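# Lower held gear onto shaft, meshing with neighbours

## Task

The left gripper starts with a gear hovering just over the end of a shaft. Slide the gear onto that shaft until it is fully seated and sits perpendicular to the shaft, with its teeth engaged with both adjacent gears. Forcing or jamming the gear too hard counts as failure.

## Robot and tools

Robot: two six-joint arms, left_arm and right_arm, each ending in a parallel two-finger gripper. The left arm is mounted near scene y = +0.346 m and the right near y = -0.273 m. Both bases sit close to table height and are tilted slightly. Only the left arm holds the gear. The right arm can stay where it is, but keep it clear of the left arm, since a press between the arms can end the scene.

Frames: the scene frame has its origin at table-top level between the two bases, with +x out over the table, +y toward the left arm and +z up. Each arm reports end_effector_position (metres) and end_effector_quat_wxyz in its own base frame. This pose is the point between the finger pads, about 1 cm behind the fingertips. The gripper's fingers point along its +z axis and close along its y axis. Reported hand poses can be a few cm off.

Joint order for each arm (use this order everywhere): waist, shoulder, elbow, wrist pitch, wrist yaw, wrist roll. Stated ranges in radians:
- waist -2.618 to 3.054
- shoulder 0.000 to 3.142
- elbow 0.000 to 3.142
- wrist pitch -1.571 to 1.571
- wrist yaw -1.571 to 1.571
- wrist roll -2.094 to 2.094

The real limits can differ by up to 0.059 rad. A target that is too far past a limit is refused. A target past the real limit is clipped, and the result then says "joint sent to its limit".

Row layout: every command row has 14 plain numbers. The first seven are left_arm's six absolute joint target angles (rad) followed by its opening. The last seven are the same for right_arm. Always send both arms, even if only one moves.

Opening is an absolute command from -1 (closed, 0 mm) to +1 (fully open, about 87 mm). Intermediate values give roughly 69 mm at 0.5, 43 mm at 0 and 18 mm at -0.5. To hold a part, keep commanding about 0.04 below the grip_measured reading at first contact. To leave a gripper unchanged, resend its current command from Tool commands; writing 0 is itself a command. Never open the left gripper while the gear is moving.

Tools:
- execute_actions(actions, cameras): actions is a list of up to 15 rows per action. Each row is one 1/30 s step, and the last row is held if fewer than 15 are given. Each step keeps every joint within a fixed lead of its measured angle: 0.339 rad for waist, shoulder and elbow, 2.2 rad for the wrist joints. If targets would move the hand more than 200 mm, they are scaled back. An empty list returns the full state plus all camera images.
- move(target, speed, blend, opening_speed, blocking, cameras): target is one 14-number row or a list of up to 15 rows of absolute joint angles and openings. speed is in rad/s for the joint with the farthest to go; the range is 0.01 to 12.57 and the default is 0.5. blend is in rad and rounds corners between listed targets; 0 means stop at each one. opening_speed is in scale units per second, at least 0.2. blocking=false returns after about 0.5 s while the motion continues. The result's "move:" line reports done, off_target (at rest but more than 0.035 rad from target), moving, held or fault, plus limits=held if steps were withheld. The path does not avoid obstacles. Faster motion and targets set farther past a contact both press harder.
- wait(seconds 0-10, cameras): lets time pass while holding the last commands.
- stop(cameras): brakes a running move.
- zoom_image(camera, region [x0,y0,x1,y1] pixels, at most 504x504): enlarges part of the newest image. Cameras are cam_low (fixed, behind the arms), cam_left_wrist and cam_right_wrist, each 672x504.
- read_manual(section): returns licence text only.
- finished_scene(scene): ends the scene, and this cannot be undone. The gear must stay seated without the robot. Call nothing else in the same reply after ending scene 1.

Result lines:
- Joint positions: six angles plus a gripper reading from 0 (closed) to 1 (open).
- Joint velocities: may read "within noise".
- Joint targets: what the joints are being driven toward now. Resend these to hold still.
- Tool commands: the current opening commands.
- grip_measured: the finger reading on the -1 to 1 scale.
- Joint torques: total drive output, including gravity, with offsets and noise. Positive is toward larger angles. The first three joints wrap at ±28 N m. A sudden torque rise while descending suggests the gear is binding.
- "joint command not followed": a clearance check altered some targets.
- MOTOR HOT and OVER-TEMPERATURE FAULT: heat warnings. At 90 °C the arm folds up and idles. Avoid holding loads stretched out or pushing into unreachable poses for long.

Suggested procedure:
1. Take an empty execute_actions call to see the gear, the shaft and the two neighbouring gears. Zoom in where needed.
2. Align the gear's axis with the shaft, correcting any lateral offset with small joint changes.
3. Descend slowly, a few mm at a time, at low speed, checking that the motion stays done rather than off_target. If it goes off_target or torques rise, the gear is stuck on the shaft or a tooth is colliding. If so, back off slightly and adjust the wrist roll a little so the teeth can mesh, rather than pushing harder.
4. Once the gear is seated and square, open the gripper gently, lift clear and call finished_scene.

Avoid: dropping the gear, letting go while it moves, fast contacts, hard presses into the shaft or table, contact of either wrist-camera cable, arm-to-arm contact, and the bar, plate and rail near the bases. Anything falling off the table fails the task. Occasional pushes may nudge loose objects.

Each tool is called after "Emit:" as a command line: name --argument value for each argument, lists and objects as JSON in quotes; but a table of rows of numbers goes row by row, as --pt "numbers of a row", without its own name.

## Session

Emit:
execute_actions --actions '[]'

Scene clock: 0.00 s.
left_arm: end_effector_position=(+0.2812, -0.1467, +0.1214) grip_measured=-0.521 end_effector_quat_wxyz=(-0.005, +0.857, +0.516, +0.004) | right_arm: end_effector_position=(+0.3825, +0.0000, +0.3604) grip_measured=+0.968 end_effector_quat_wxyz=(+0.707, +0.000, +0.707, +0.000)
Joint positions: left_arm=[-0.618 1.756 1.506 -1.326 -0.011 1.441 0.239] | right_arm=[0 1.047 1.047 0 0 0 0.984]
Joint velocities: within noise
Joint torques (N m): no reading
Motor temperatures (°C): left_arm=[27 34 39 37 23 27 25] | right_arm=[24 39 37 27 28 25 25]
Heat: left arm: 39 °C; right arm: 39 °C.
Joint targets: left_arm=[-0.618 1.748 1.511 -1.331 -0.014 1.441] | right_arm=[-0.001 1.048 1.056 0.002 0.001 0.000]
Tool commands: left_gripper/opening=-1.0 right_gripper/opening=+1.0

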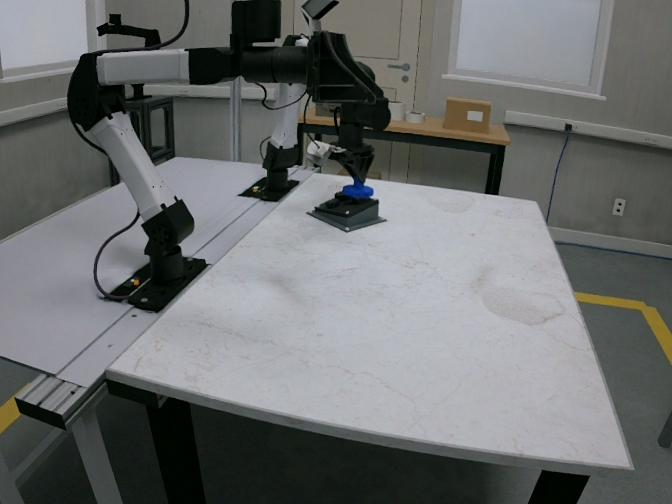

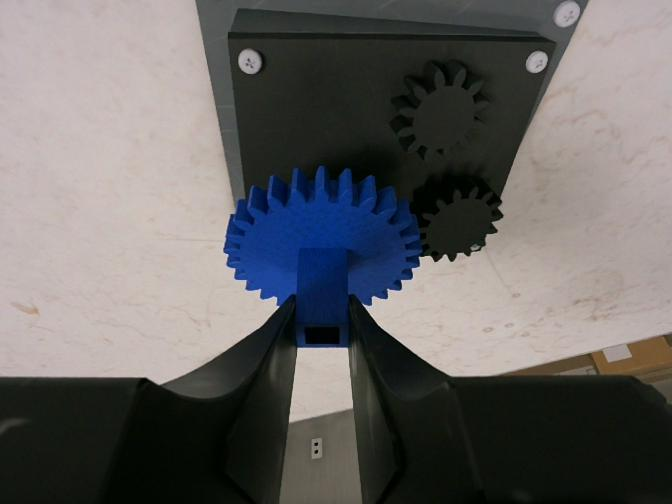

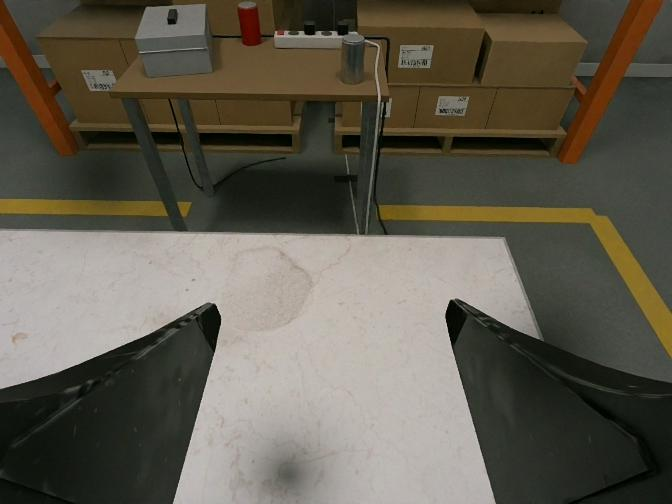

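Emit:
zoom_image --camera "cam_low" --region '[290, 120, 410, 240]'

Emit:
zoom_image --camera "cam_left_wrist" --region '[190, 0, 610, 360]'

Scaled by 4.200 from the camera's 672x504 image, which has a finer 960x720 frame.

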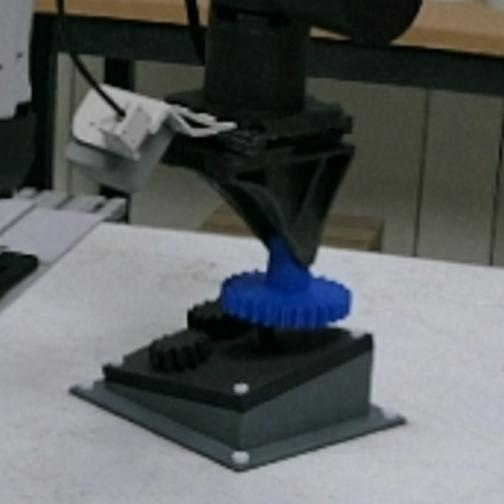

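Scaled by 1.200 from the camera's 672x504 image, which has a finer 960x720 frame.

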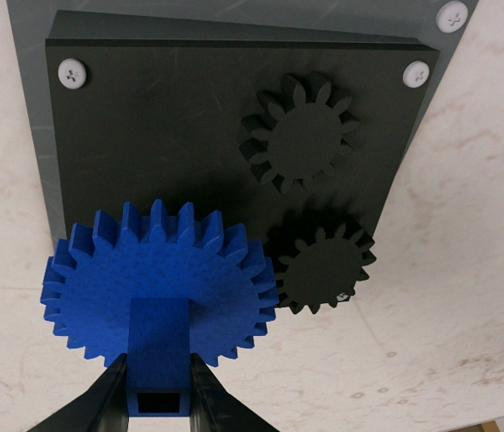

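Emit:
move --target '[-0.618,1.774,1.727,-1.529,-0.011,1.441,-1,0,1.047,1.047,0,0,0,1]' --cameras '["cam_left_wrist","cam_low"]'

Emit:
zoom_image --camera "cam_low" --region '[290, 120, 410, 240]'

Emit:
zoom_image --camera "cam_left_wrist" --region '[150, 0, 650, 400]'

Scene clock: 3.33 s.
left_arm: end_effector_position=(+0.2809, -0.1465, +0.1722) grip_measured=-0.521 end_effector_quat_wxyz=(+0.003, +0.857, +0.516, +0.007) | right_arm: end_effector_position=(+0.3825, +0.0000, +0.3604) grip_measured=+0.968 end_effector_quat_wxyz=(+0.707, +0.000, +0.707, +0.000)
Joint positions: left_arm=[-0.618 1.756 1.709 -1.512 -0.011 1.441 0.239] | right_arm=[0 1.047 1.047 0 0 0 0.984]
Joint torques (N m): left_arm=[-0.01 -5.98 6.69 0.31 -0.02 -0.04] | right_arm=[-0.18 -2.4 7.05 1.83 -0.04 -0.01]
Heat: left arm: 40 °C; right arm: 39 °C.
Joint targets: left_arm=[-0.618 1.774 1.727 -1.529 -0.011 1.441] | right_arm=[0.000 1.047 1.047 0.000 0.000 0.000]
move: done
camera_calibration:
cam_left_wrist: T_world_to_cam=[[-0.890638, 0.454191, -0.0217988, 0.314401], [0.26572, 0.558765, 0.785605, -0.108047], [0.368995, 0.693897, -0.618345, 0.248556], [0, 0, 0, 1]] pos_world=[0.217012, -0.254897, 0.245428]
Images, in order (width x height): cam_low 672x504, cam_left_wrist 672x504.

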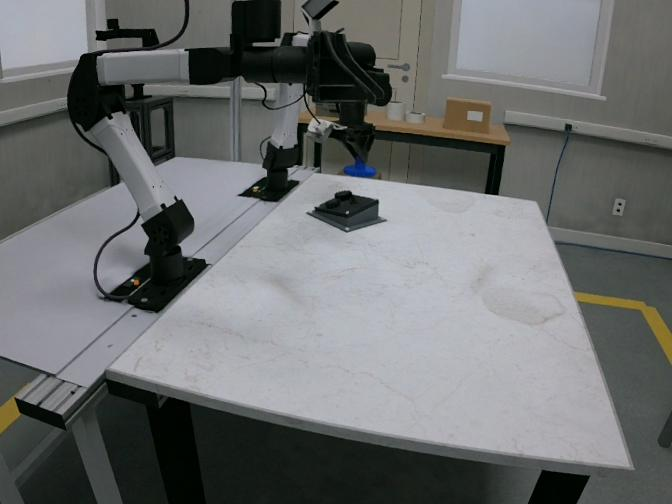

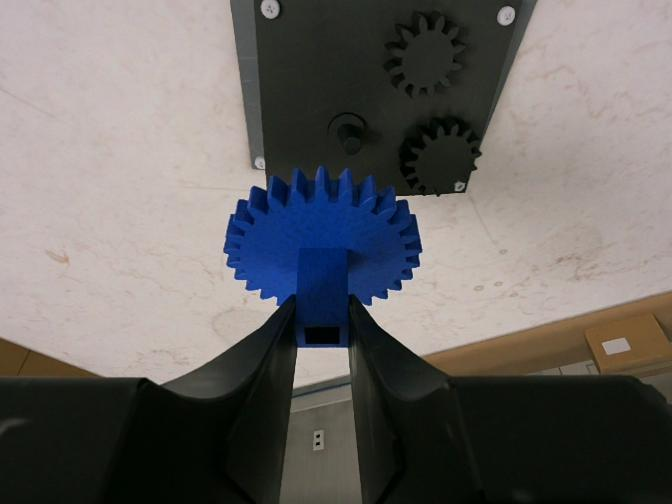

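Scaled by 4.200 from the camera's 672x504 image, which has a finer 960x720 frame.

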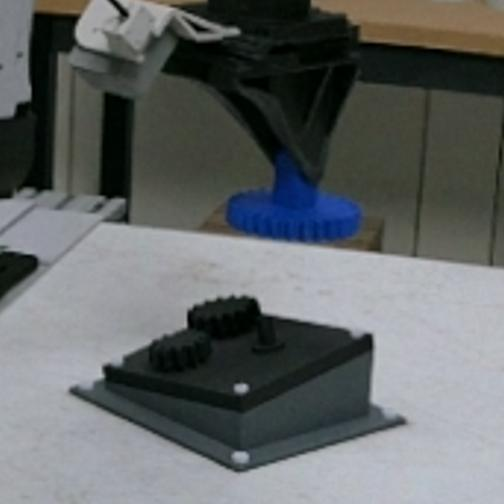

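Scaled by 1.008 from the camera's 672x504 image, which has a finer 960x720 frame.

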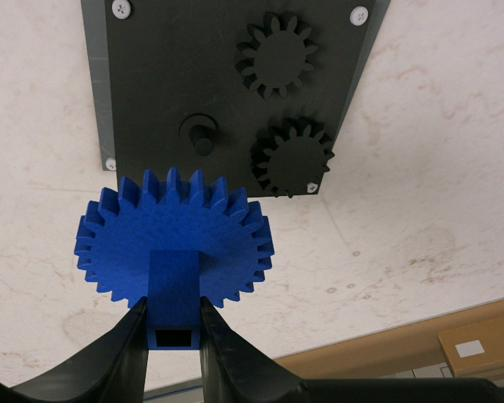

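Emit:
move --target '[-0.647,1.5056,1.4391,-1.5095,-0.011,1.41,-1,0,1.047,1.047,0,0,0,1]' --cameras '["cam_left_wrist"]'

Emit:
zoom_image --camera "cam_left_wrist" --region '[0, 0, 320, 240]'

Emit:
move --target '[-0.5903,2.0887,2.1606,-1.562,-0.011,1.467,-1,0,1.047,1.047,0,0,0,1]' --cameras '["cam_left_wrist"]'

Emit:
zoom_image --camera "cam_left_wrist" --region '[350, 0, 670, 240]'

Scene clock: 7.57 s.
left_arm: end_effector_position=(+0.2236, -0.1127, +0.1697) grip_measured=-0.521 end_effector_quat_wxyz=(-0.009, +0.857, +0.515, +0.002) | right_arm: end_effector_position=(+0.3825, +0.0000, +0.3604) grip_measured=+0.968 end_effector_quat_wxyz=(+0.707, +0.000, +0.707, +0.000)
Joint positions: left_arm=[-0.64 1.525 1.45 -1.511 -0.011 1.42 0.239] | right_arm=[0 1.047 1.047 0 0 0 0.984]
Joint torques (N m): left_arm=[-0.66 -6.79 4.42 0.46 -0.02 -0.13] | right_arm=[-0.2 -2.4 7.05 1.83 -0.04 -0.01]
Heat: left arm: 41 °C; right arm: 39 °C.
Joint targets: left_arm=[-0.647 1.506 1.439 -1.509 -0.011 1.410] | right_arm=[0.000 1.047 1.047 0.000 0.000 0.000]
move: done
camera_calibration:
cam_left_wrist: T_world_to_cam=[[-0.890155, 0.455634, 0.00477445, 0.243574], [0.283643, 0.545881, 0.788391, -0.115679], [0.356611, 0.703144, -0.615156, 0.247964], [0, 0, 0, 1]] pos_world=[0.161203, -0.222188, 0.242573]
Images, in order (width x height): cam_left_wrist 672x504.

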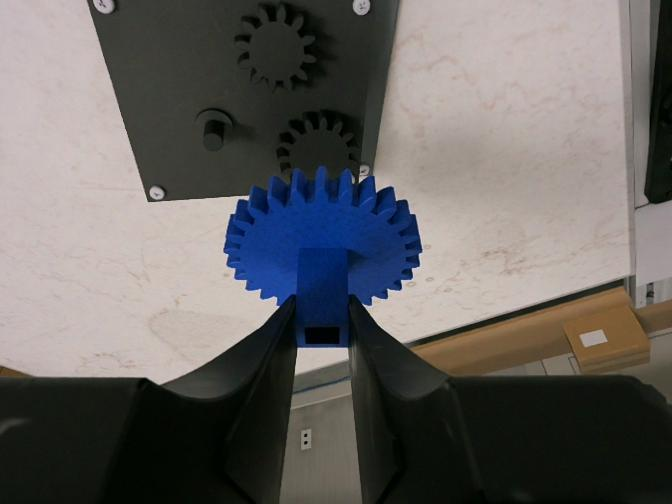

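Scaled by 1.575 from the camera's 672x504 image, which has a finer 960x720 frame.

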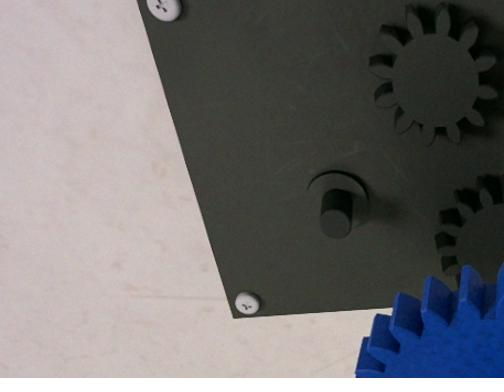

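Scene clock: 9.57 s.
left_arm: end_effector_position=(+0.3601, -0.1919, +0.1723) grip_measured=-0.521 end_effector_quat_wxyz=(+0.039, +0.854, +0.518, +0.024) | right_arm: end_effector_position=(+0.3825, +0.0000, +0.3604) grip_measured=+0.968 end_effector_quat_wxyz=(+0.707, +0.000, +0.707, +0.000)
Joint positions: left_arm=[-0.596 2.073 2.139 -1.545 -0.011 1.456 0.239] | right_arm=[0 1.047 1.047 0 0 0 0.984]
Joint torques (N m): left_arm=[0.58 -8.88 6.95 0.48 -0.02 0.09] | right_arm=[-0.2 -2.41 7.05 1.83 -0.04 -0.01]
Heat: left arm: 41 °C; right arm: 39 °C.
Joint targets: left_arm=[-0.590 2.089 2.160 -1.562 -0.011 1.467] | right_arm=[0.000 1.047 1.047 0.000 0.000 0.000]
move: done
camera_calibration:
cam_left_wrist: T_world_to_cam=[[-0.889693, 0.445374, -0.100445, 0.417096], [0.210461, 0.595308, 0.775445, -0.0751777], [0.405158, 0.668768, -0.623375, 0.233897], [0, 0, 0, 1]] pos_world=[0.292144, -0.297433, 0.245997]
Images, in order (width x height): cam_left_wrist 672x504.

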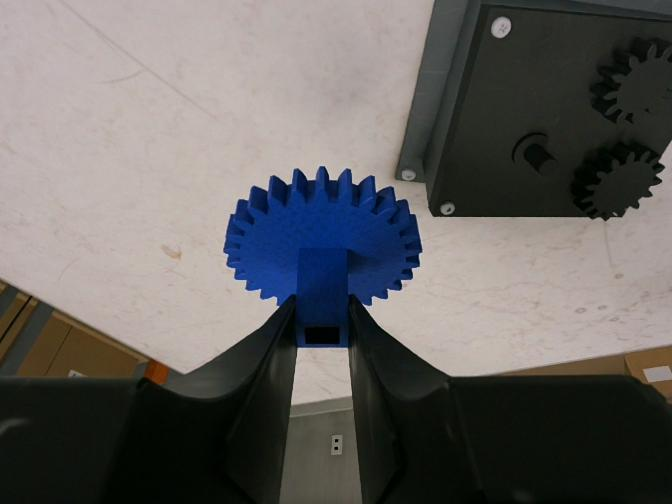

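Scaled by 1.575 from the camera's 672x504 image, which has a finer 960x720 frame.

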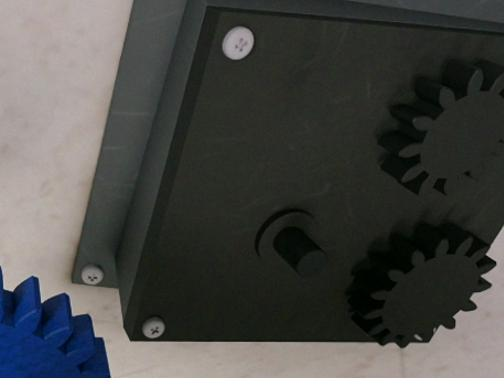

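Emit:
zoom_image --camera "cam_left_wrist" --region '[210, 150, 440, 350]'

Emit:
zoom_image --camera "cam_left_wrist" --region '[502, 20, 672, 230]'

Scaled by 2.191 from the camera's 672x504 image, which has a finer 960x720 frame.

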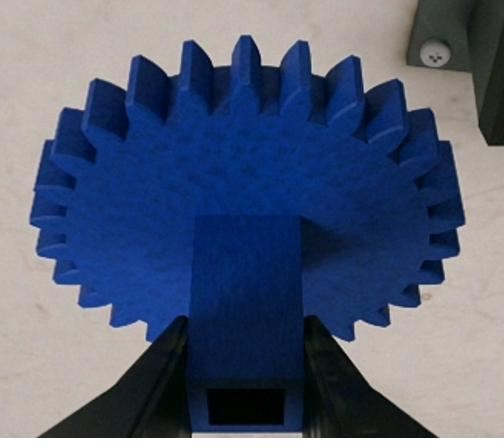

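Scaled by 2.400 from the camera's 672x504 image, which has a finer 960x720 frame.

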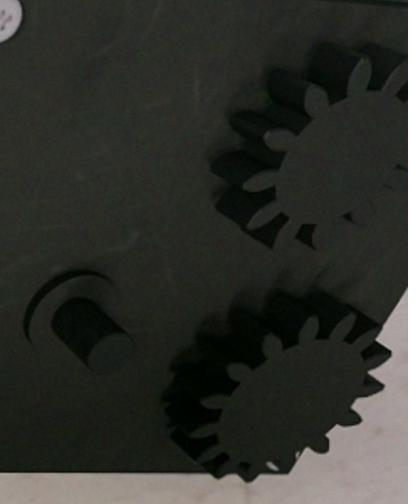

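Emit:
zoom_image --camera "cam_left_wrist" --region '[320, 160, 440, 310]'

Emit:
zoom_image --camera "cam_left_wrist" --region '[210, 160, 330, 310]'

Emit:
zoom_image --camera "cam_left_wrist" --region '[560, 120, 672, 230]'

Scaled by 3.360 from the camera's 672x504 image, which has a finer 960x720 frame.

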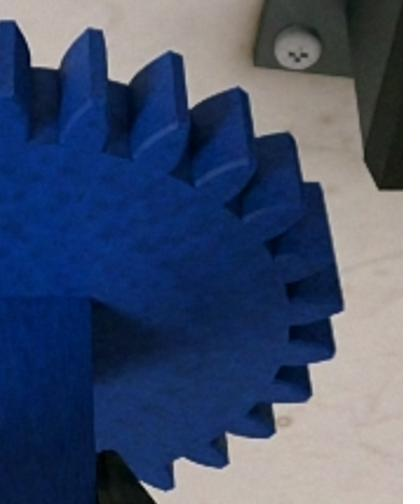

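Scaled by 3.360 from the camera's 672x504 image, which has a finer 960x720 frame.

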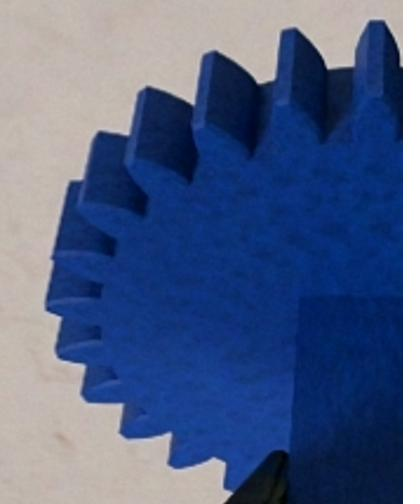

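Scaled by 4.500 from the camera's 672x504 image, which has a finer 960x720 frame.

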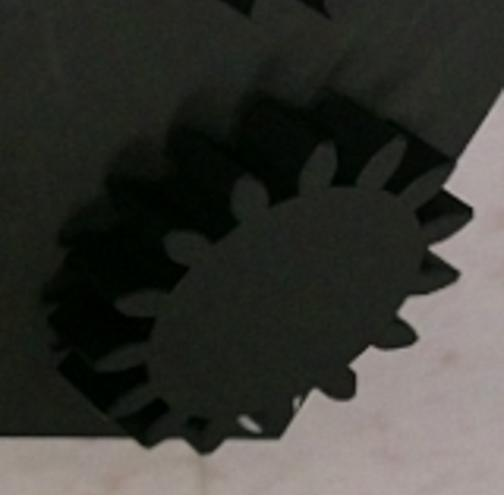

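Emit:
move --target '[-0.8159,1.5394,1.3091,-1.2128,-0.2461,1.2394,-1,0,1.047,1.047,0,0,0,1]' --cameras '["cam_left_wrist","cam_low"]'

Emit:
zoom_image --camera "cam_low" --region '[290, 120, 410, 240]'

Emit:
zoom_image --camera "cam_left_wrist" --region '[220, 0, 520, 225]'

Scene clock: 16.27 s.
left_arm: end_effector_position=(+0.2521, -0.1500, +0.1406) grip_measured=-0.521 end_effector_quat_wxyz=(+0.026, +0.847, +0.517, +0.125) | right_arm: end_effector_position=(+0.3825, +0.0000, +0.3604) grip_measured=+0.968 end_effector_quat_wxyz=(+0.707, +0.000, +0.707, +0.000)
Joint positions: left_arm=[-0.809 1.565 1.32 -1.22 -0.233 1.249 0.239] | right_arm=[0 1.047 1.047 0 0 0 0.984]
Joint torques (N m): left_arm=[-0.59 -8.05 4.68 0.76 -0.28 -0.14] | right_arm=[-0.2 -2.39 7.06 1.83 -0.04 -0.01]
Motor temperatures (°C): left_arm=[27 38 42 36 23 26 26] | right_arm=[23 39 39 32 27 25 25]
Heat: left arm: 42 °C; right arm: 39 °C.
Joint targets: left_arm=[-0.816 1.540 1.309 -1.213 -0.246 1.240] | right_arm=[0.000 1.047 1.047 0.000 0.000 0.000]
move: done
camera_calibration:
cam_left_wrist: T_world_to_cam=[[-0.873345, 0.4511, -0.183786, 0.307688], [0.0719333, 0.492608, 0.867273, -0.0460937], [0.481761, 0.744209, -0.462666, 0.199238], [0, 0, 0, 1]] pos_world=[0.176048, -0.264366, 0.188705]
Images, in order (width x height): cam_low 672x504, cam_left_wrist 672x504.

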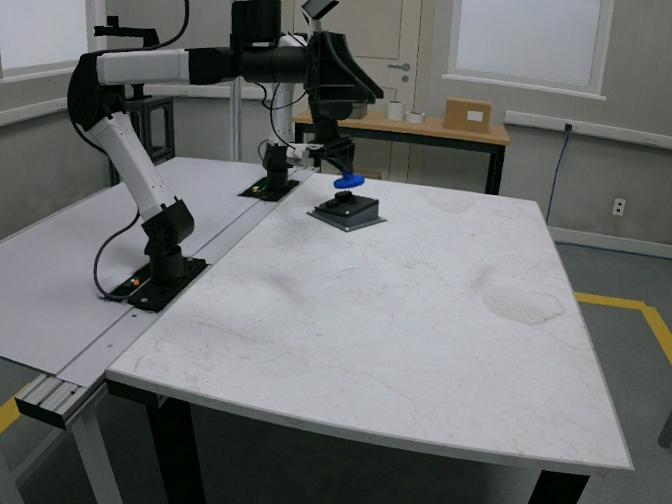

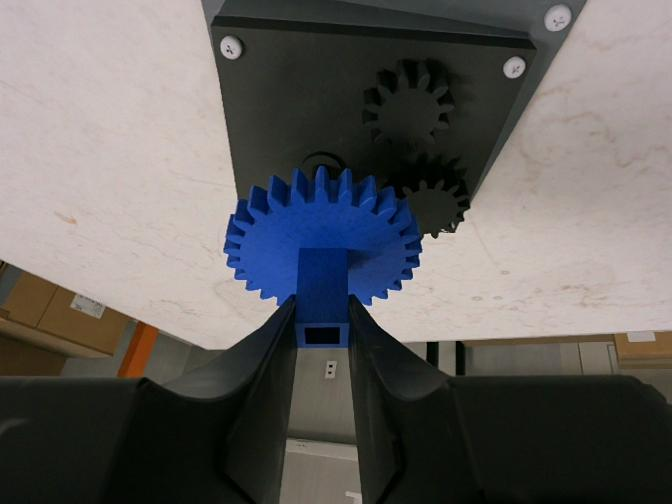

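Scaled by 4.200 from the camera's 672x504 image, which has a finer 960x720 frame.

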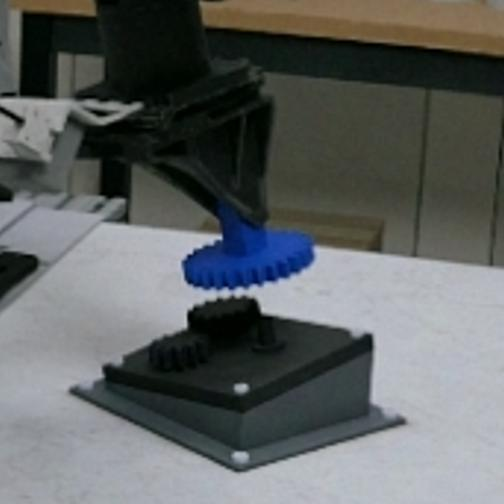

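Scaled by 1.680 from the camera's 672x504 image, which has a finer 960x720 frame.

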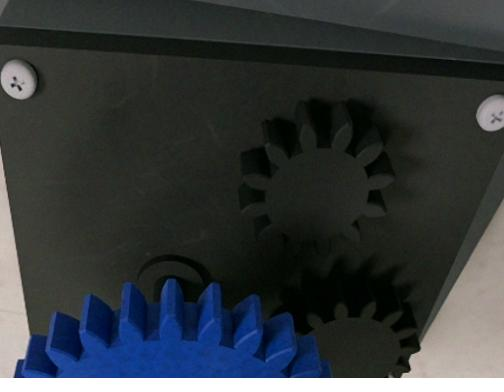

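Emit:
move --target '[-0.816,1.54,1.309,-1.213,-0.246,1.24,-1,0.4713,1.9876,1.1677,0.8199,-1.4487,0,1]' --cameras '["cam_right_wrist","cam_low"]'

Scene clock: 22.03 s.
left_arm: end_effector_position=(+0.2522, -0.1499, +0.1406) grip_measured=-0.521 end_effector_quat_wxyz=(+0.026, +0.846, +0.517, +0.125) | right_arm: end_effector_position=(+0.3021, +0.3498, +0.1657) grip_measured=+0.968 end_effector_quat_wxyz=(-0.394, +0.569, -0.423, -0.584)
Joint positions: left_arm=[-0.809 1.565 1.32 -1.22 -0.234 1.248 0.239] | right_arm=[0.473 1.982 1.135 0.801 -1.436 0 0.984]
Joint torques (N m): left_arm=[-0.65 -7.98 4.68 0.76 -0.27 -0.14] | right_arm=[-0.31 -8.87 8.96 1.46 -0.19 -0.01]
Heat: left arm: 42 °C; right arm: 40 °C.
Joint targets: left_arm=[-0.816 1.540 1.309 -1.213 -0.246 1.240] | right_arm=[0.471 1.987 1.168 0.820 -1.449 0.000]
move: done
camera_calibration:
cam_right_wrist: T_world_to_cam=[[0.943586, 0.324273, -0.0670284, -0.388351], [0.204019, -0.728778, -0.653651, 0.327116], [-0.26081, 0.603101, -0.753822, 0.136816], [0, 0, 0, 1]] pos_world=[0.335387, 0.281813, 0.290924]
Images, in order (width x height): cam_low 672x504, cam_right_wrist 672x504.

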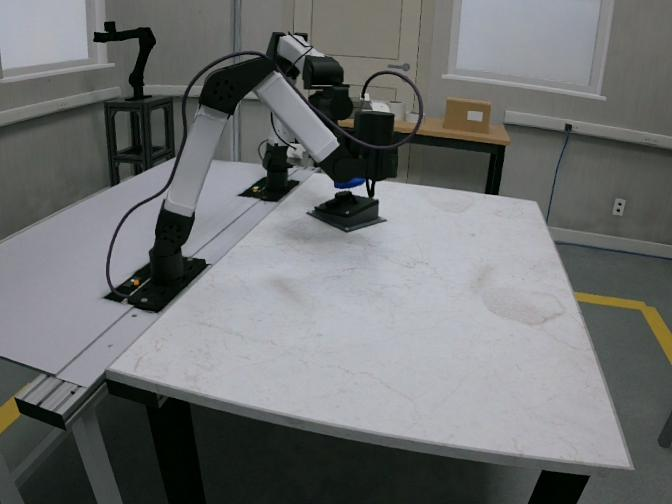

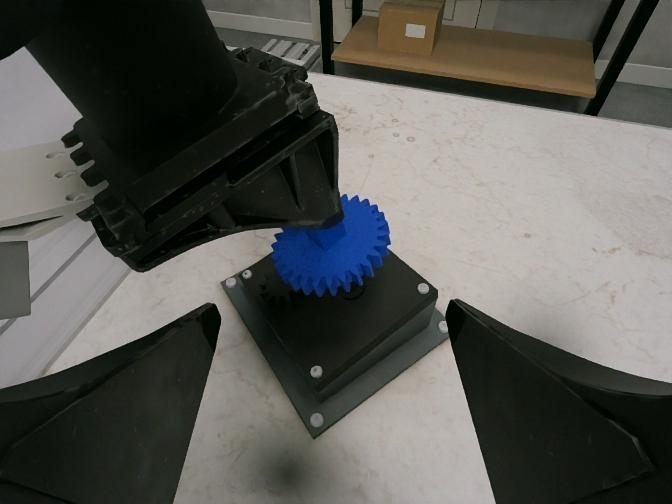

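Emit:
zoom_image --camera "cam_right_wrist" --region '[210, 160, 460, 400]'

Emit:
zoom_image --camera "cam_right_wrist" --region '[260, 180, 400, 310]'

Scaled by 2.016 from the camera's 672x504 image, which has a finer 960x720 frame.

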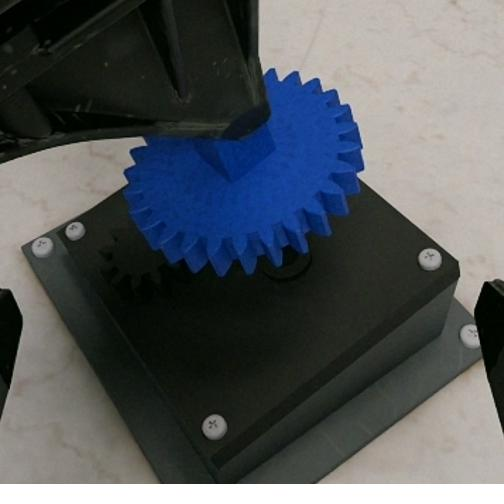

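Scaled by 3.600 from the camera's 672x504 image, which has a finer 960x720 frame.

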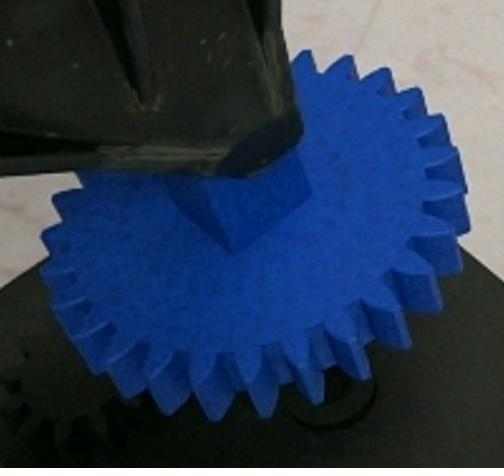

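Emit:
move --target '[-0.816,1.54,1.309,-1.213,-0.246,1.24,-1,0.6195,1.8507,0.4937,1.357,-0.4277,1.134,1]' --cameras '["cam_right_wrist"]'

Emit:
zoom_image --camera "cam_right_wrist" --region '[210, 100, 460, 350]'

Scene clock: 27.10 s.
left_arm: end_effector_position=(+0.2522, -0.1499, +0.1406) grip_measured=-0.521 end_effector_quat_wxyz=(+0.026, +0.846, +0.517, +0.125) | right_arm: end_effector_position=(+0.2801, +0.3332, +0.1118) grip_measured=+0.969 end_effector_quat_wxyz=(+0.314, +0.027, +0.717, +0.621)
Joint positions: left_arm=[-0.809 1.565 1.32 -1.22 -0.234 1.248 0.239] | right_arm=[0.616 1.874 0.502 1.338 -0.448 1.126 0.984]
Joint torques (N m): left_arm=[-0.62 -7.99 4.67 0.76 -0.27 -0.15] | right_arm=[0.06 -8.98 3.37 2.06 0.17 -0.03]
Heat: left arm: 42 °C; right arm: 41 °C.
Joint targets: left_arm=[-0.816 1.540 1.309 -1.213 -0.246 1.240] | right_arm=[0.619 1.851 0.494 1.357 -0.428 1.134]
move: done
camera_calibration:
cam_right_wrist: T_world_to_cam=[[0.329714, -0.222987, -0.917369, 0.0836089], [-0.899545, -0.369132, -0.233582, 0.426588], [-0.286545, 0.90223, -0.322295, -0.0403006], [0, 0, 0, 1]] pos_world=[0.34462, 0.212471, 0.163355]
Images, in order (width x height): cam_right_wrist 672x504.

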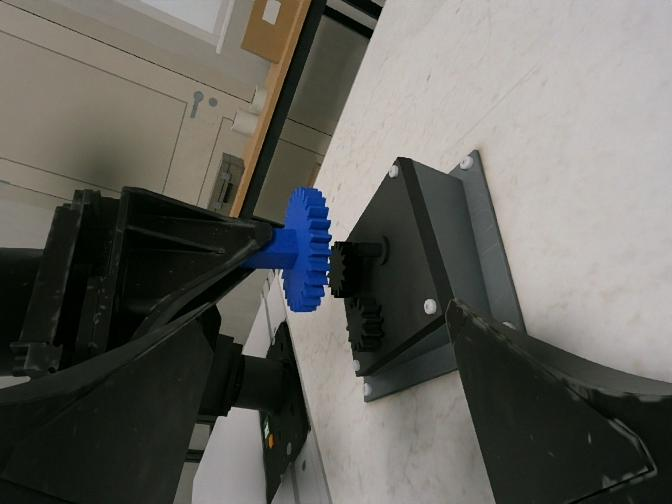

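Scaled by 2.016 from the camera's 672x504 image, which has a finer 960x720 frame.

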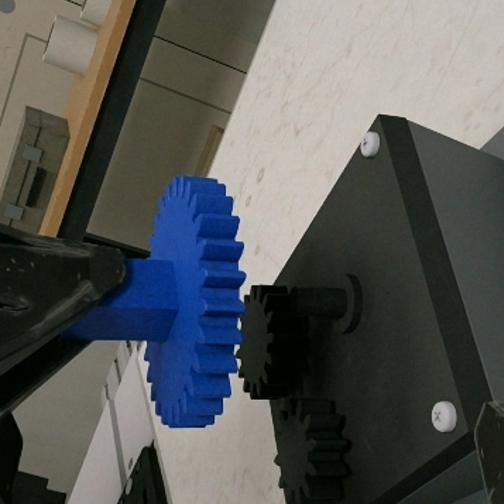

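Emit:
zoom_image --camera "cam_right_wrist" --region '[260, 180, 410, 330]'

Scaled by 3.360 from the camera's 672x504 image, which has a finer 960x720 frame.

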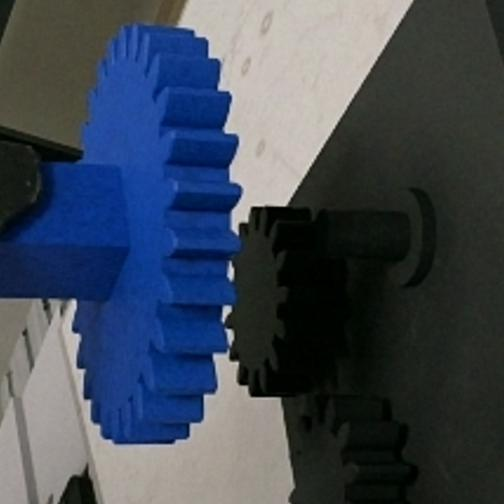

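Emit:
move --target '[-0.816,1.54,1.309,-1.213,-0.246,1.24,-1,0.4732,2.5736,1.8598,0.7138,-1.517,1.134,1]' --cameras '["cam_right_wrist"]'

Emit:
zoom_image --camera "cam_right_wrist" --region '[210, 100, 460, 350]'

Scene clock: 31.23 s.
left_arm: end_effector_position=(+0.2522, -0.1499, +0.1406) grip_measured=-0.521 end_effector_quat_wxyz=(+0.026, +0.846, +0.517, +0.125) | right_arm: end_effector_position=(+0.3700, +0.3946, +0.1202) grip_measured=+0.969 end_effector_quat_wxyz=(+0.005, -0.291, +0.645, +0.707)
Joint positions: left_arm=[-0.809 1.565 1.32 -1.22 -0.234 1.248 0.239] | right_arm=[0.483 2.562 1.828 0.72 -1.504 1.127 0.984]
Joint torques (N m): left_arm=[-0.64 -7.98 4.67 0.76 -0.27 -0.15] | right_arm=[-1.1 -12.6 9.2 1.29 -0.11 0.01]
Heat: left arm: 42 °C; right arm: 43 °C.
Joint targets: left_arm=[-0.816 1.540 1.309 -1.213 -0.246 1.240] | right_arm=[0.473 2.574 1.860 0.714 -1.517 1.134]
move: done
camera_calibration:
cam_right_wrist: T_world_to_cam=[[0.366683, 0.153733, -0.917556, -0.0869082], [-0.251904, -0.933006, -0.25699, 0.517745], [-0.895594, 0.32537, -0.303391, 0.383525], [0, 0, 0, 1]] pos_world=[0.505772, 0.371632, 0.16967]
Images, in order (width x height): cam_right_wrist 672x504.

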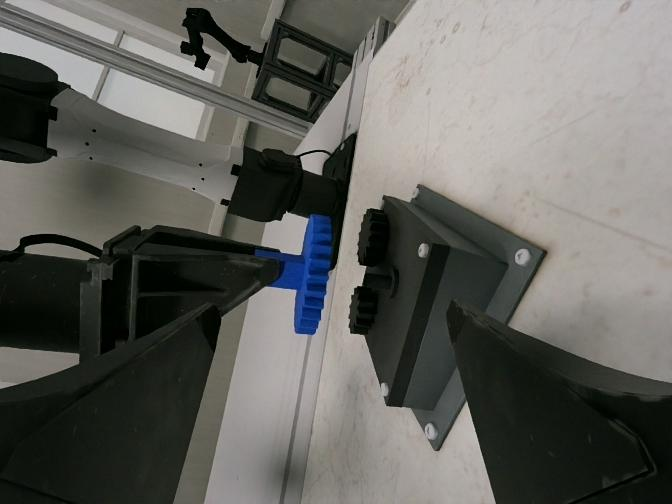

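Scaled by 2.016 from the camera's 672x504 image, which has a finer 960x720 frame.

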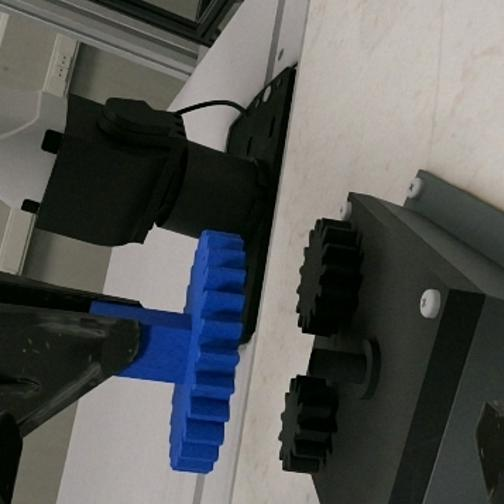

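Emit:
zoom_image --camera "cam_right_wrist" --region '[260, 200, 410, 350]'

Emit:
zoom_image --camera "cam_right_wrist" --region '[340, 200, 410, 340]'

Scaled by 3.360 from the camera's 672x504 image, which has a finer 960x720 frame.

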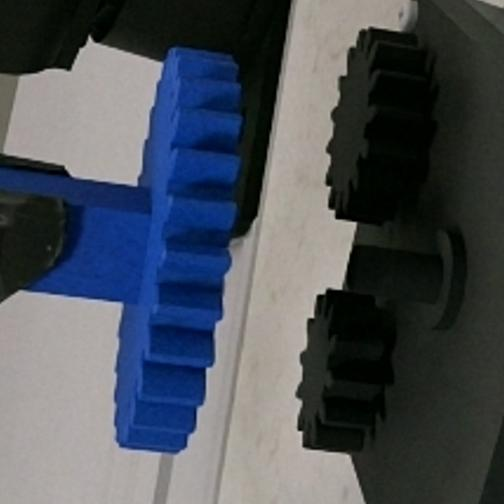

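Scaled by 3.600 from the camera's 672x504 image, which has a finer 960x720 frame.

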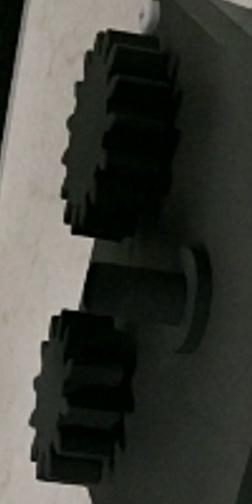

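Emit:
execute_actions --actions '[]' --cameras '["cam_left_wrist"]'

Emit:
zoom_image --camera "cam_left_wrist" --region '[350, 50, 480, 150]'

Emit:
zoom_image --camera "cam_left_wrist" --region '[380, 150, 480, 250]'

Scene clock: 31.93 s.
left_arm: end_effector_position=(+0.2522, -0.1499, +0.1406) grip_measured=-0.521 end_effector_quat_wxyz=(+0.026, +0.846, +0.517, +0.125) | right_arm: end_effector_position=(+0.3699, +0.3945, +0.1202) grip_measured=+0.969 end_effector_quat_wxyz=(+0.005, -0.291, +0.645, +0.707)
Joint positions: left_arm=[-0.809 1.565 1.32 -1.22 -0.234 1.248 0.239] | right_arm=[0.483 2.562 1.828 0.72 -1.505 1.127 0.984]
Joint velocities: within noise
Joint torques (N m): left_arm=[-0.64 -7.99 4.68 0.76 -0.27 -0.14] | right_arm=[-1.11 -12.6 9.2 1.26 -0.18 0.01]
Motor temperatures (°C): left_arm=[27 41 42 36 23 26 26] | right_arm=[23 43 41 32 27 24 25]
Heat: left arm: 42 °C; right arm: 43 °C.
Joint targets: left_arm=[-0.816 1.540 1.309 -1.213 -0.246 1.240] | right_arm=[0.473 2.574 1.860 0.714 -1.517 1.134]
Tool commands: left_gripper/opening=-1.0 right_gripper/opening=+1.0
camera_calibration:
cam_left_wrist: T_world_to_cam=[[-0.873366, 0.450764, -0.184509, 0.307827], [0.0709777, 0.492561, 0.867379, -0.0459633], [0.481865, 0.744443, -0.462181, 0.199141], [0, 0, 0, 1]] pos_world=[0.176149, -0.264367, 0.188704]
Images, in order (width x height): cam_left_wrist 672x504.

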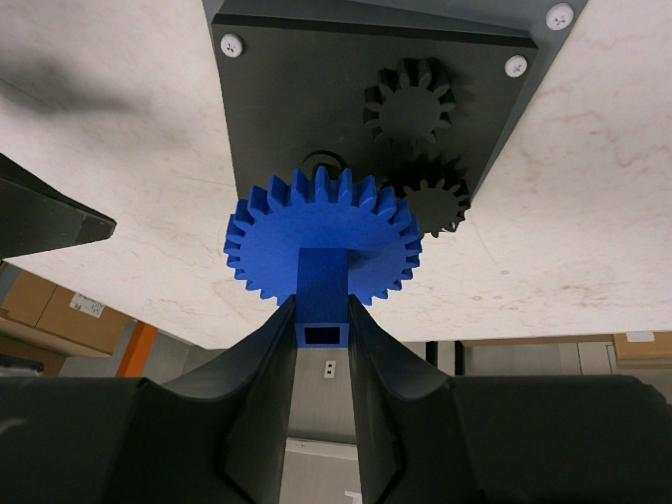

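Scaled by 3.877 from the camera's 672x504 image, which has a finer 960x720 frame.

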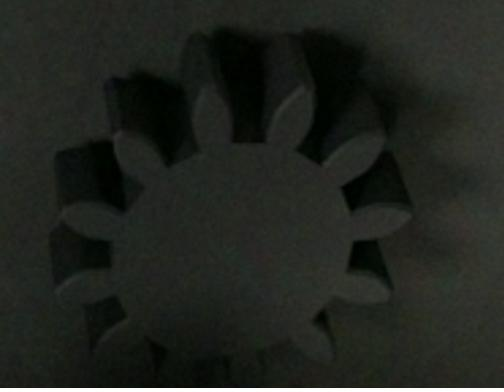

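Scaled by 5.040 from the camera's 672x504 image, which has a finer 960x720 frame.

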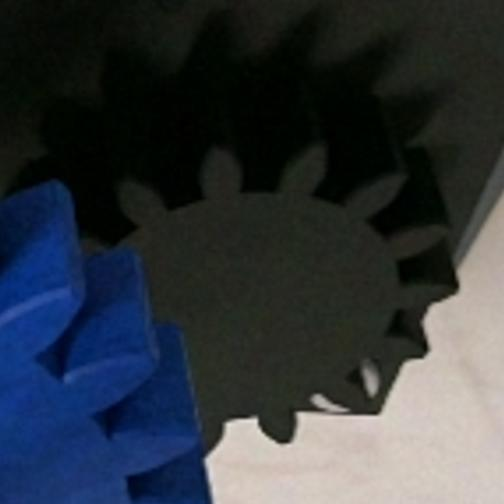

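Emit:
move --target '[-0.786,1.597,1.242,-1.132,-0.246,1.275,-1,0.4732,2.5736,1.8598,0.7138,-1.517,1.134,1]' --cameras '["cam_right_wrist"]' --speed 0.15

Emit:
zoom_image --camera "cam_right_wrist" --region '[260, 200, 410, 350]'

Scene clock: 36.43 s.
left_arm: end_effector_position=(+0.2569, -0.1473, +0.1180) grip_measured=-0.521 end_effector_quat_wxyz=(+0.019, +0.846, +0.518, +0.125) | right_arm: end_effector_position=(+0.3699, +0.3945, +0.1202) grip_measured=+0.969 end_effector_quat_wxyz=(+0.005, -0.291, +0.645, +0.707)
Joint positions: left_arm=[-0.792 1.586 1.251 -1.139 -0.234 1.263 0.239] | right_arm=[0.483 2.562 1.828 0.72 -1.505 1.127 0.984]
Joint torques (N m): left_arm=[0.58 -5.26 4.81 0.74 -0.26 0.09] | right_arm=[-1.1 -12.6 9.18 1.26 -0.18 0.01]
Heat: left arm: 42 °C; right arm: 45 °C.
Joint targets: left_arm=[-0.786 1.597 1.242 -1.132 -0.246 1.275] | right_arm=[0.473 2.574 1.860 0.714 -1.517 1.134]
move: done
camera_calibration:
cam_right_wrist: T_world_to_cam=[[0.366289, 0.153766, -0.917708, -0.0866949], [-0.251633, -0.933135, -0.256786, 0.517621], [-0.895831, 0.324984, -0.303105, 0.38374], [0, 0, 0, 1]] pos_world=[0.505772, 0.371632, 0.169671]
Images, in order (width x height): cam_right_wrist 672x504.

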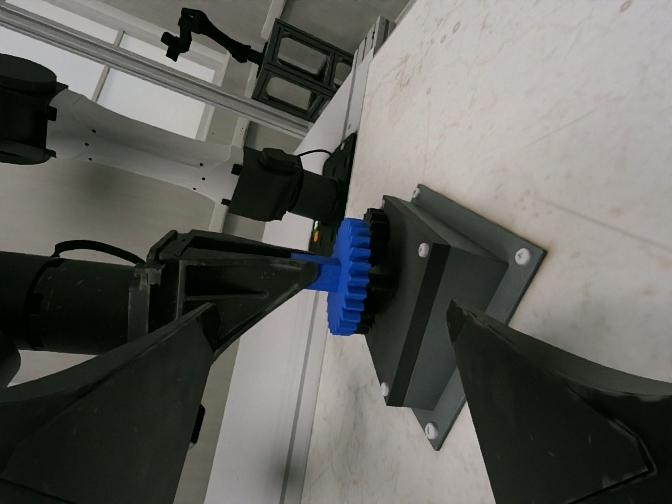

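Scaled by 3.360 from the camera's 672x504 image, which has a finer 960x720 frame.

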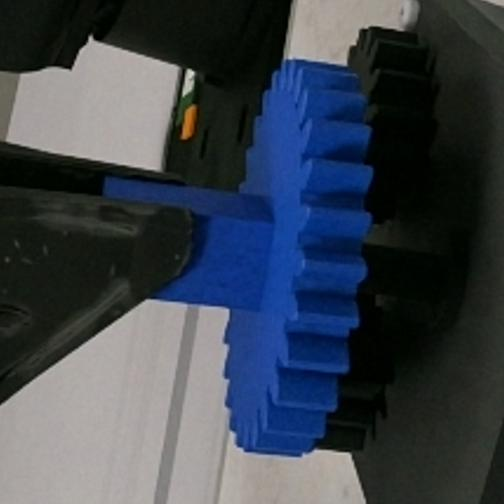

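Emit:
move --target '[-0.78,1.597,1.214,-1.091,-0.246,1.284,-1,0.4732,2.5736,1.8598,0.7138,-1.517,1.134,1]' --cameras '["cam_right_wrist","cam_left_wrist"]' --speed 0.06

Emit:
zoom_image --camera "cam_right_wrist" --region '[260, 200, 410, 350]'

Emit:
zoom_image --camera "cam_left_wrist" --region '[220, 80, 470, 330]'

Scene clock: 38.07 s.
left_arm: end_effector_position=(+0.2600, -0.1481, +0.1117) grip_measured=-0.521 end_effector_quat_wxyz=(+0.026, +0.847, +0.516, +0.127) | right_arm: end_effector_position=(+0.3699, +0.3945, +0.1202) grip_measured=+0.969 end_effector_quat_wxyz=(+0.005, -0.291, +0.645, +0.707)
Joint positions: left_arm=[-0.787 1.586 1.225 -1.099 -0.234 1.272 0.239] | right_arm=[0.483 2.562 1.828 0.72 -1.505 1.127 0.984]
Joint torques (N m): left_arm=[0.68 -5.29 4.67 0.76 -0.26 0.08] | right_arm=[-1.1 -12.6 9.18 1.26 -0.19 0.01]
Heat: left arm: 42 °C; right arm: 46 °C.
Joint targets: left_arm=[-0.780 1.597 1.214 -1.091 -0.246 1.284] | right_arm=[0.473 2.574 1.860 0.714 -1.517 1.134]
move: done
camera_calibration:
cam_left_wrist: T_world_to_cam=[[-0.872678, 0.451794, -0.185244, 0.308509], [0.0694251, 0.490315, 0.868776, -0.0225023], [0.483336, 0.745301, -0.459253, 0.180081], [0, 0, 0, 1]] pos_world=[0.183751, -0.262564, 0.159402]
cam_right_wrist: T_world_to_cam=[[0.366289, 0.153766, -0.917708, -0.0866949], [-0.251633, -0.933135, -0.256786, 0.517621], [-0.895831, 0.324984, -0.303105, 0.38374], [0, 0, 0, 1]] pos_world=[0.505772, 0.371632, 0.169671]
Images, in order (width x height): cam_left_wrist 672x504, cam_right_wrist 672x504.

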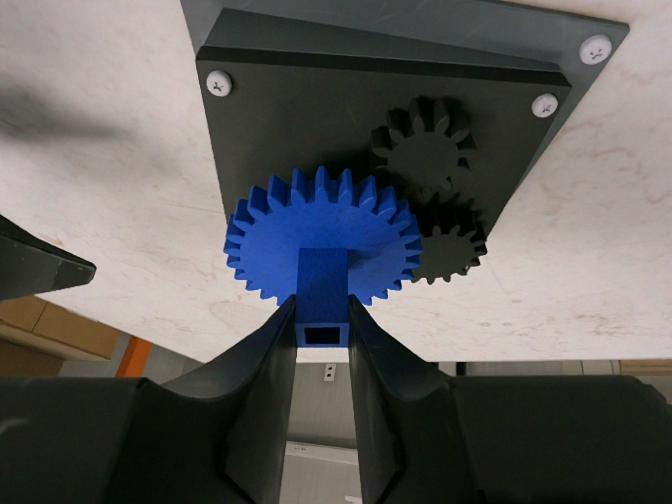

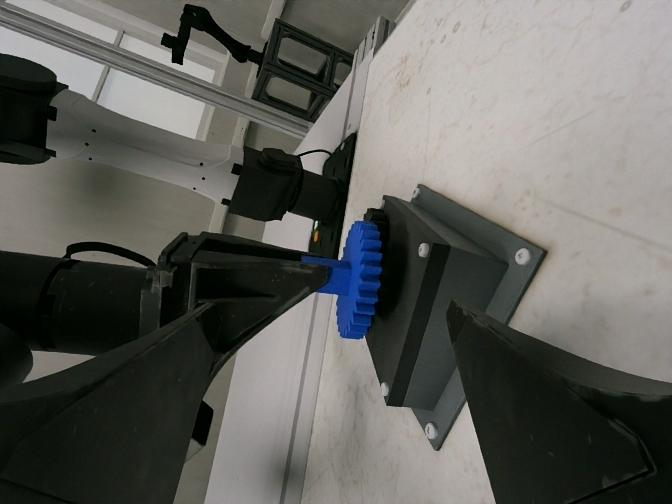

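Scaled by 3.360 from the camera's 672x504 image, which has a finer 960x720 frame.

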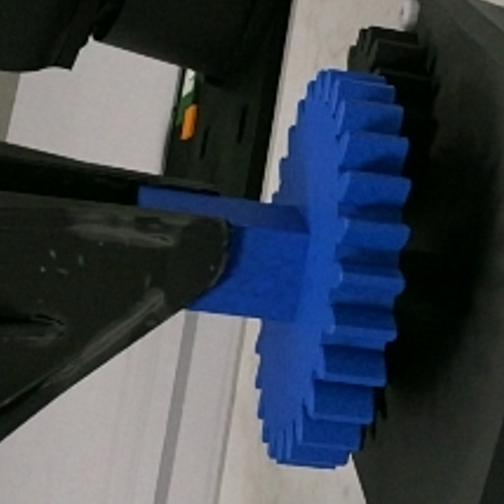

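Scaled by 2.016 from the camera's 672x504 image, which has a finer 960x720 frame.

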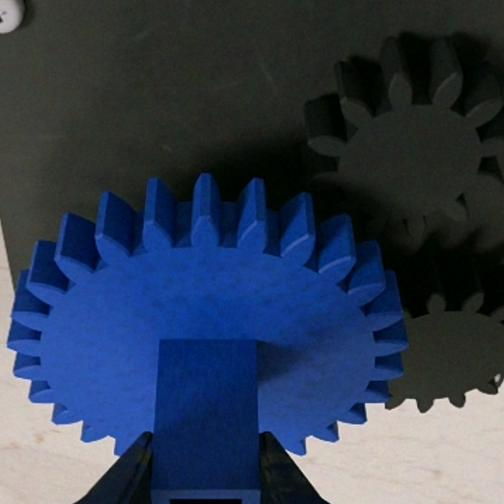

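Emit:
move --target '[-0.777,1.601,1.202,-1.075,-0.246,1.287,-1,0.4732,2.5736,1.8598,0.7138,-1.517,1.134,1]' --cameras '["cam_right_wrist"]' --speed 0.03

Emit:
zoom_image --camera "cam_right_wrist" --region '[260, 200, 410, 350]'

Scene clock: 39.17 s.
left_arm: end_effector_position=(+0.2612, -0.1473, +0.1090) grip_measured=-0.521 end_effector_quat_wxyz=(+0.026, +0.846, +0.517, +0.128) | right_arm: end_effector_position=(+0.3699, +0.3945, +0.1202) grip_measured=+0.969 end_effector_quat_wxyz=(+0.005, -0.291, +0.645, +0.707)
Joint positions: left_arm=[-0.784 1.586 1.213 -1.083 -0.237 1.276 0.239] | right_arm=[0.483 2.562 1.828 0.72 -1.505 1.127 0.984]
Joint torques (N m): left_arm=[0.7 -4.97 4.67 0.78 -0.23 0.08] | right_arm=[-1.11 -12.6 9.21 1.26 -0.19 0.01]
Heat: left arm: 42 °C; right arm: 46 °C.
Joint targets: left_arm=[-0.777 1.601 1.202 -1.075 -0.246 1.287] | right_arm=[0.473 2.574 1.860 0.714 -1.517 1.134]
move: done
camera_calibration:
cam_right_wrist: T_world_to_cam=[[0.366289, 0.153766, -0.917708, -0.0866949], [-0.251633, -0.933135, -0.256786, 0.517621], [-0.895831, 0.324984, -0.303105, 0.38374], [0, 0, 0, 1]] pos_world=[0.505772, 0.371632, 0.169671]
Images, in order (width x height): cam_right_wrist 672x504.

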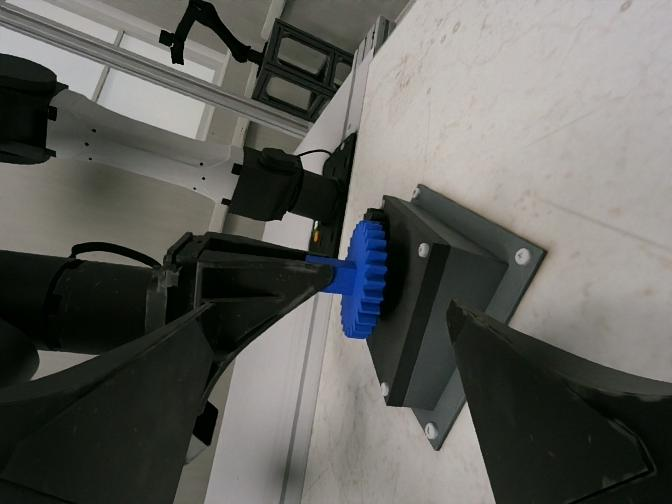

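Scaled by 3.360 from the camera's 672x504 image, which has a finer 960x720 frame.

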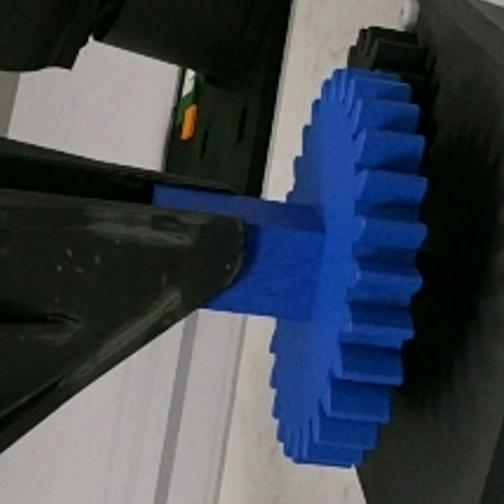

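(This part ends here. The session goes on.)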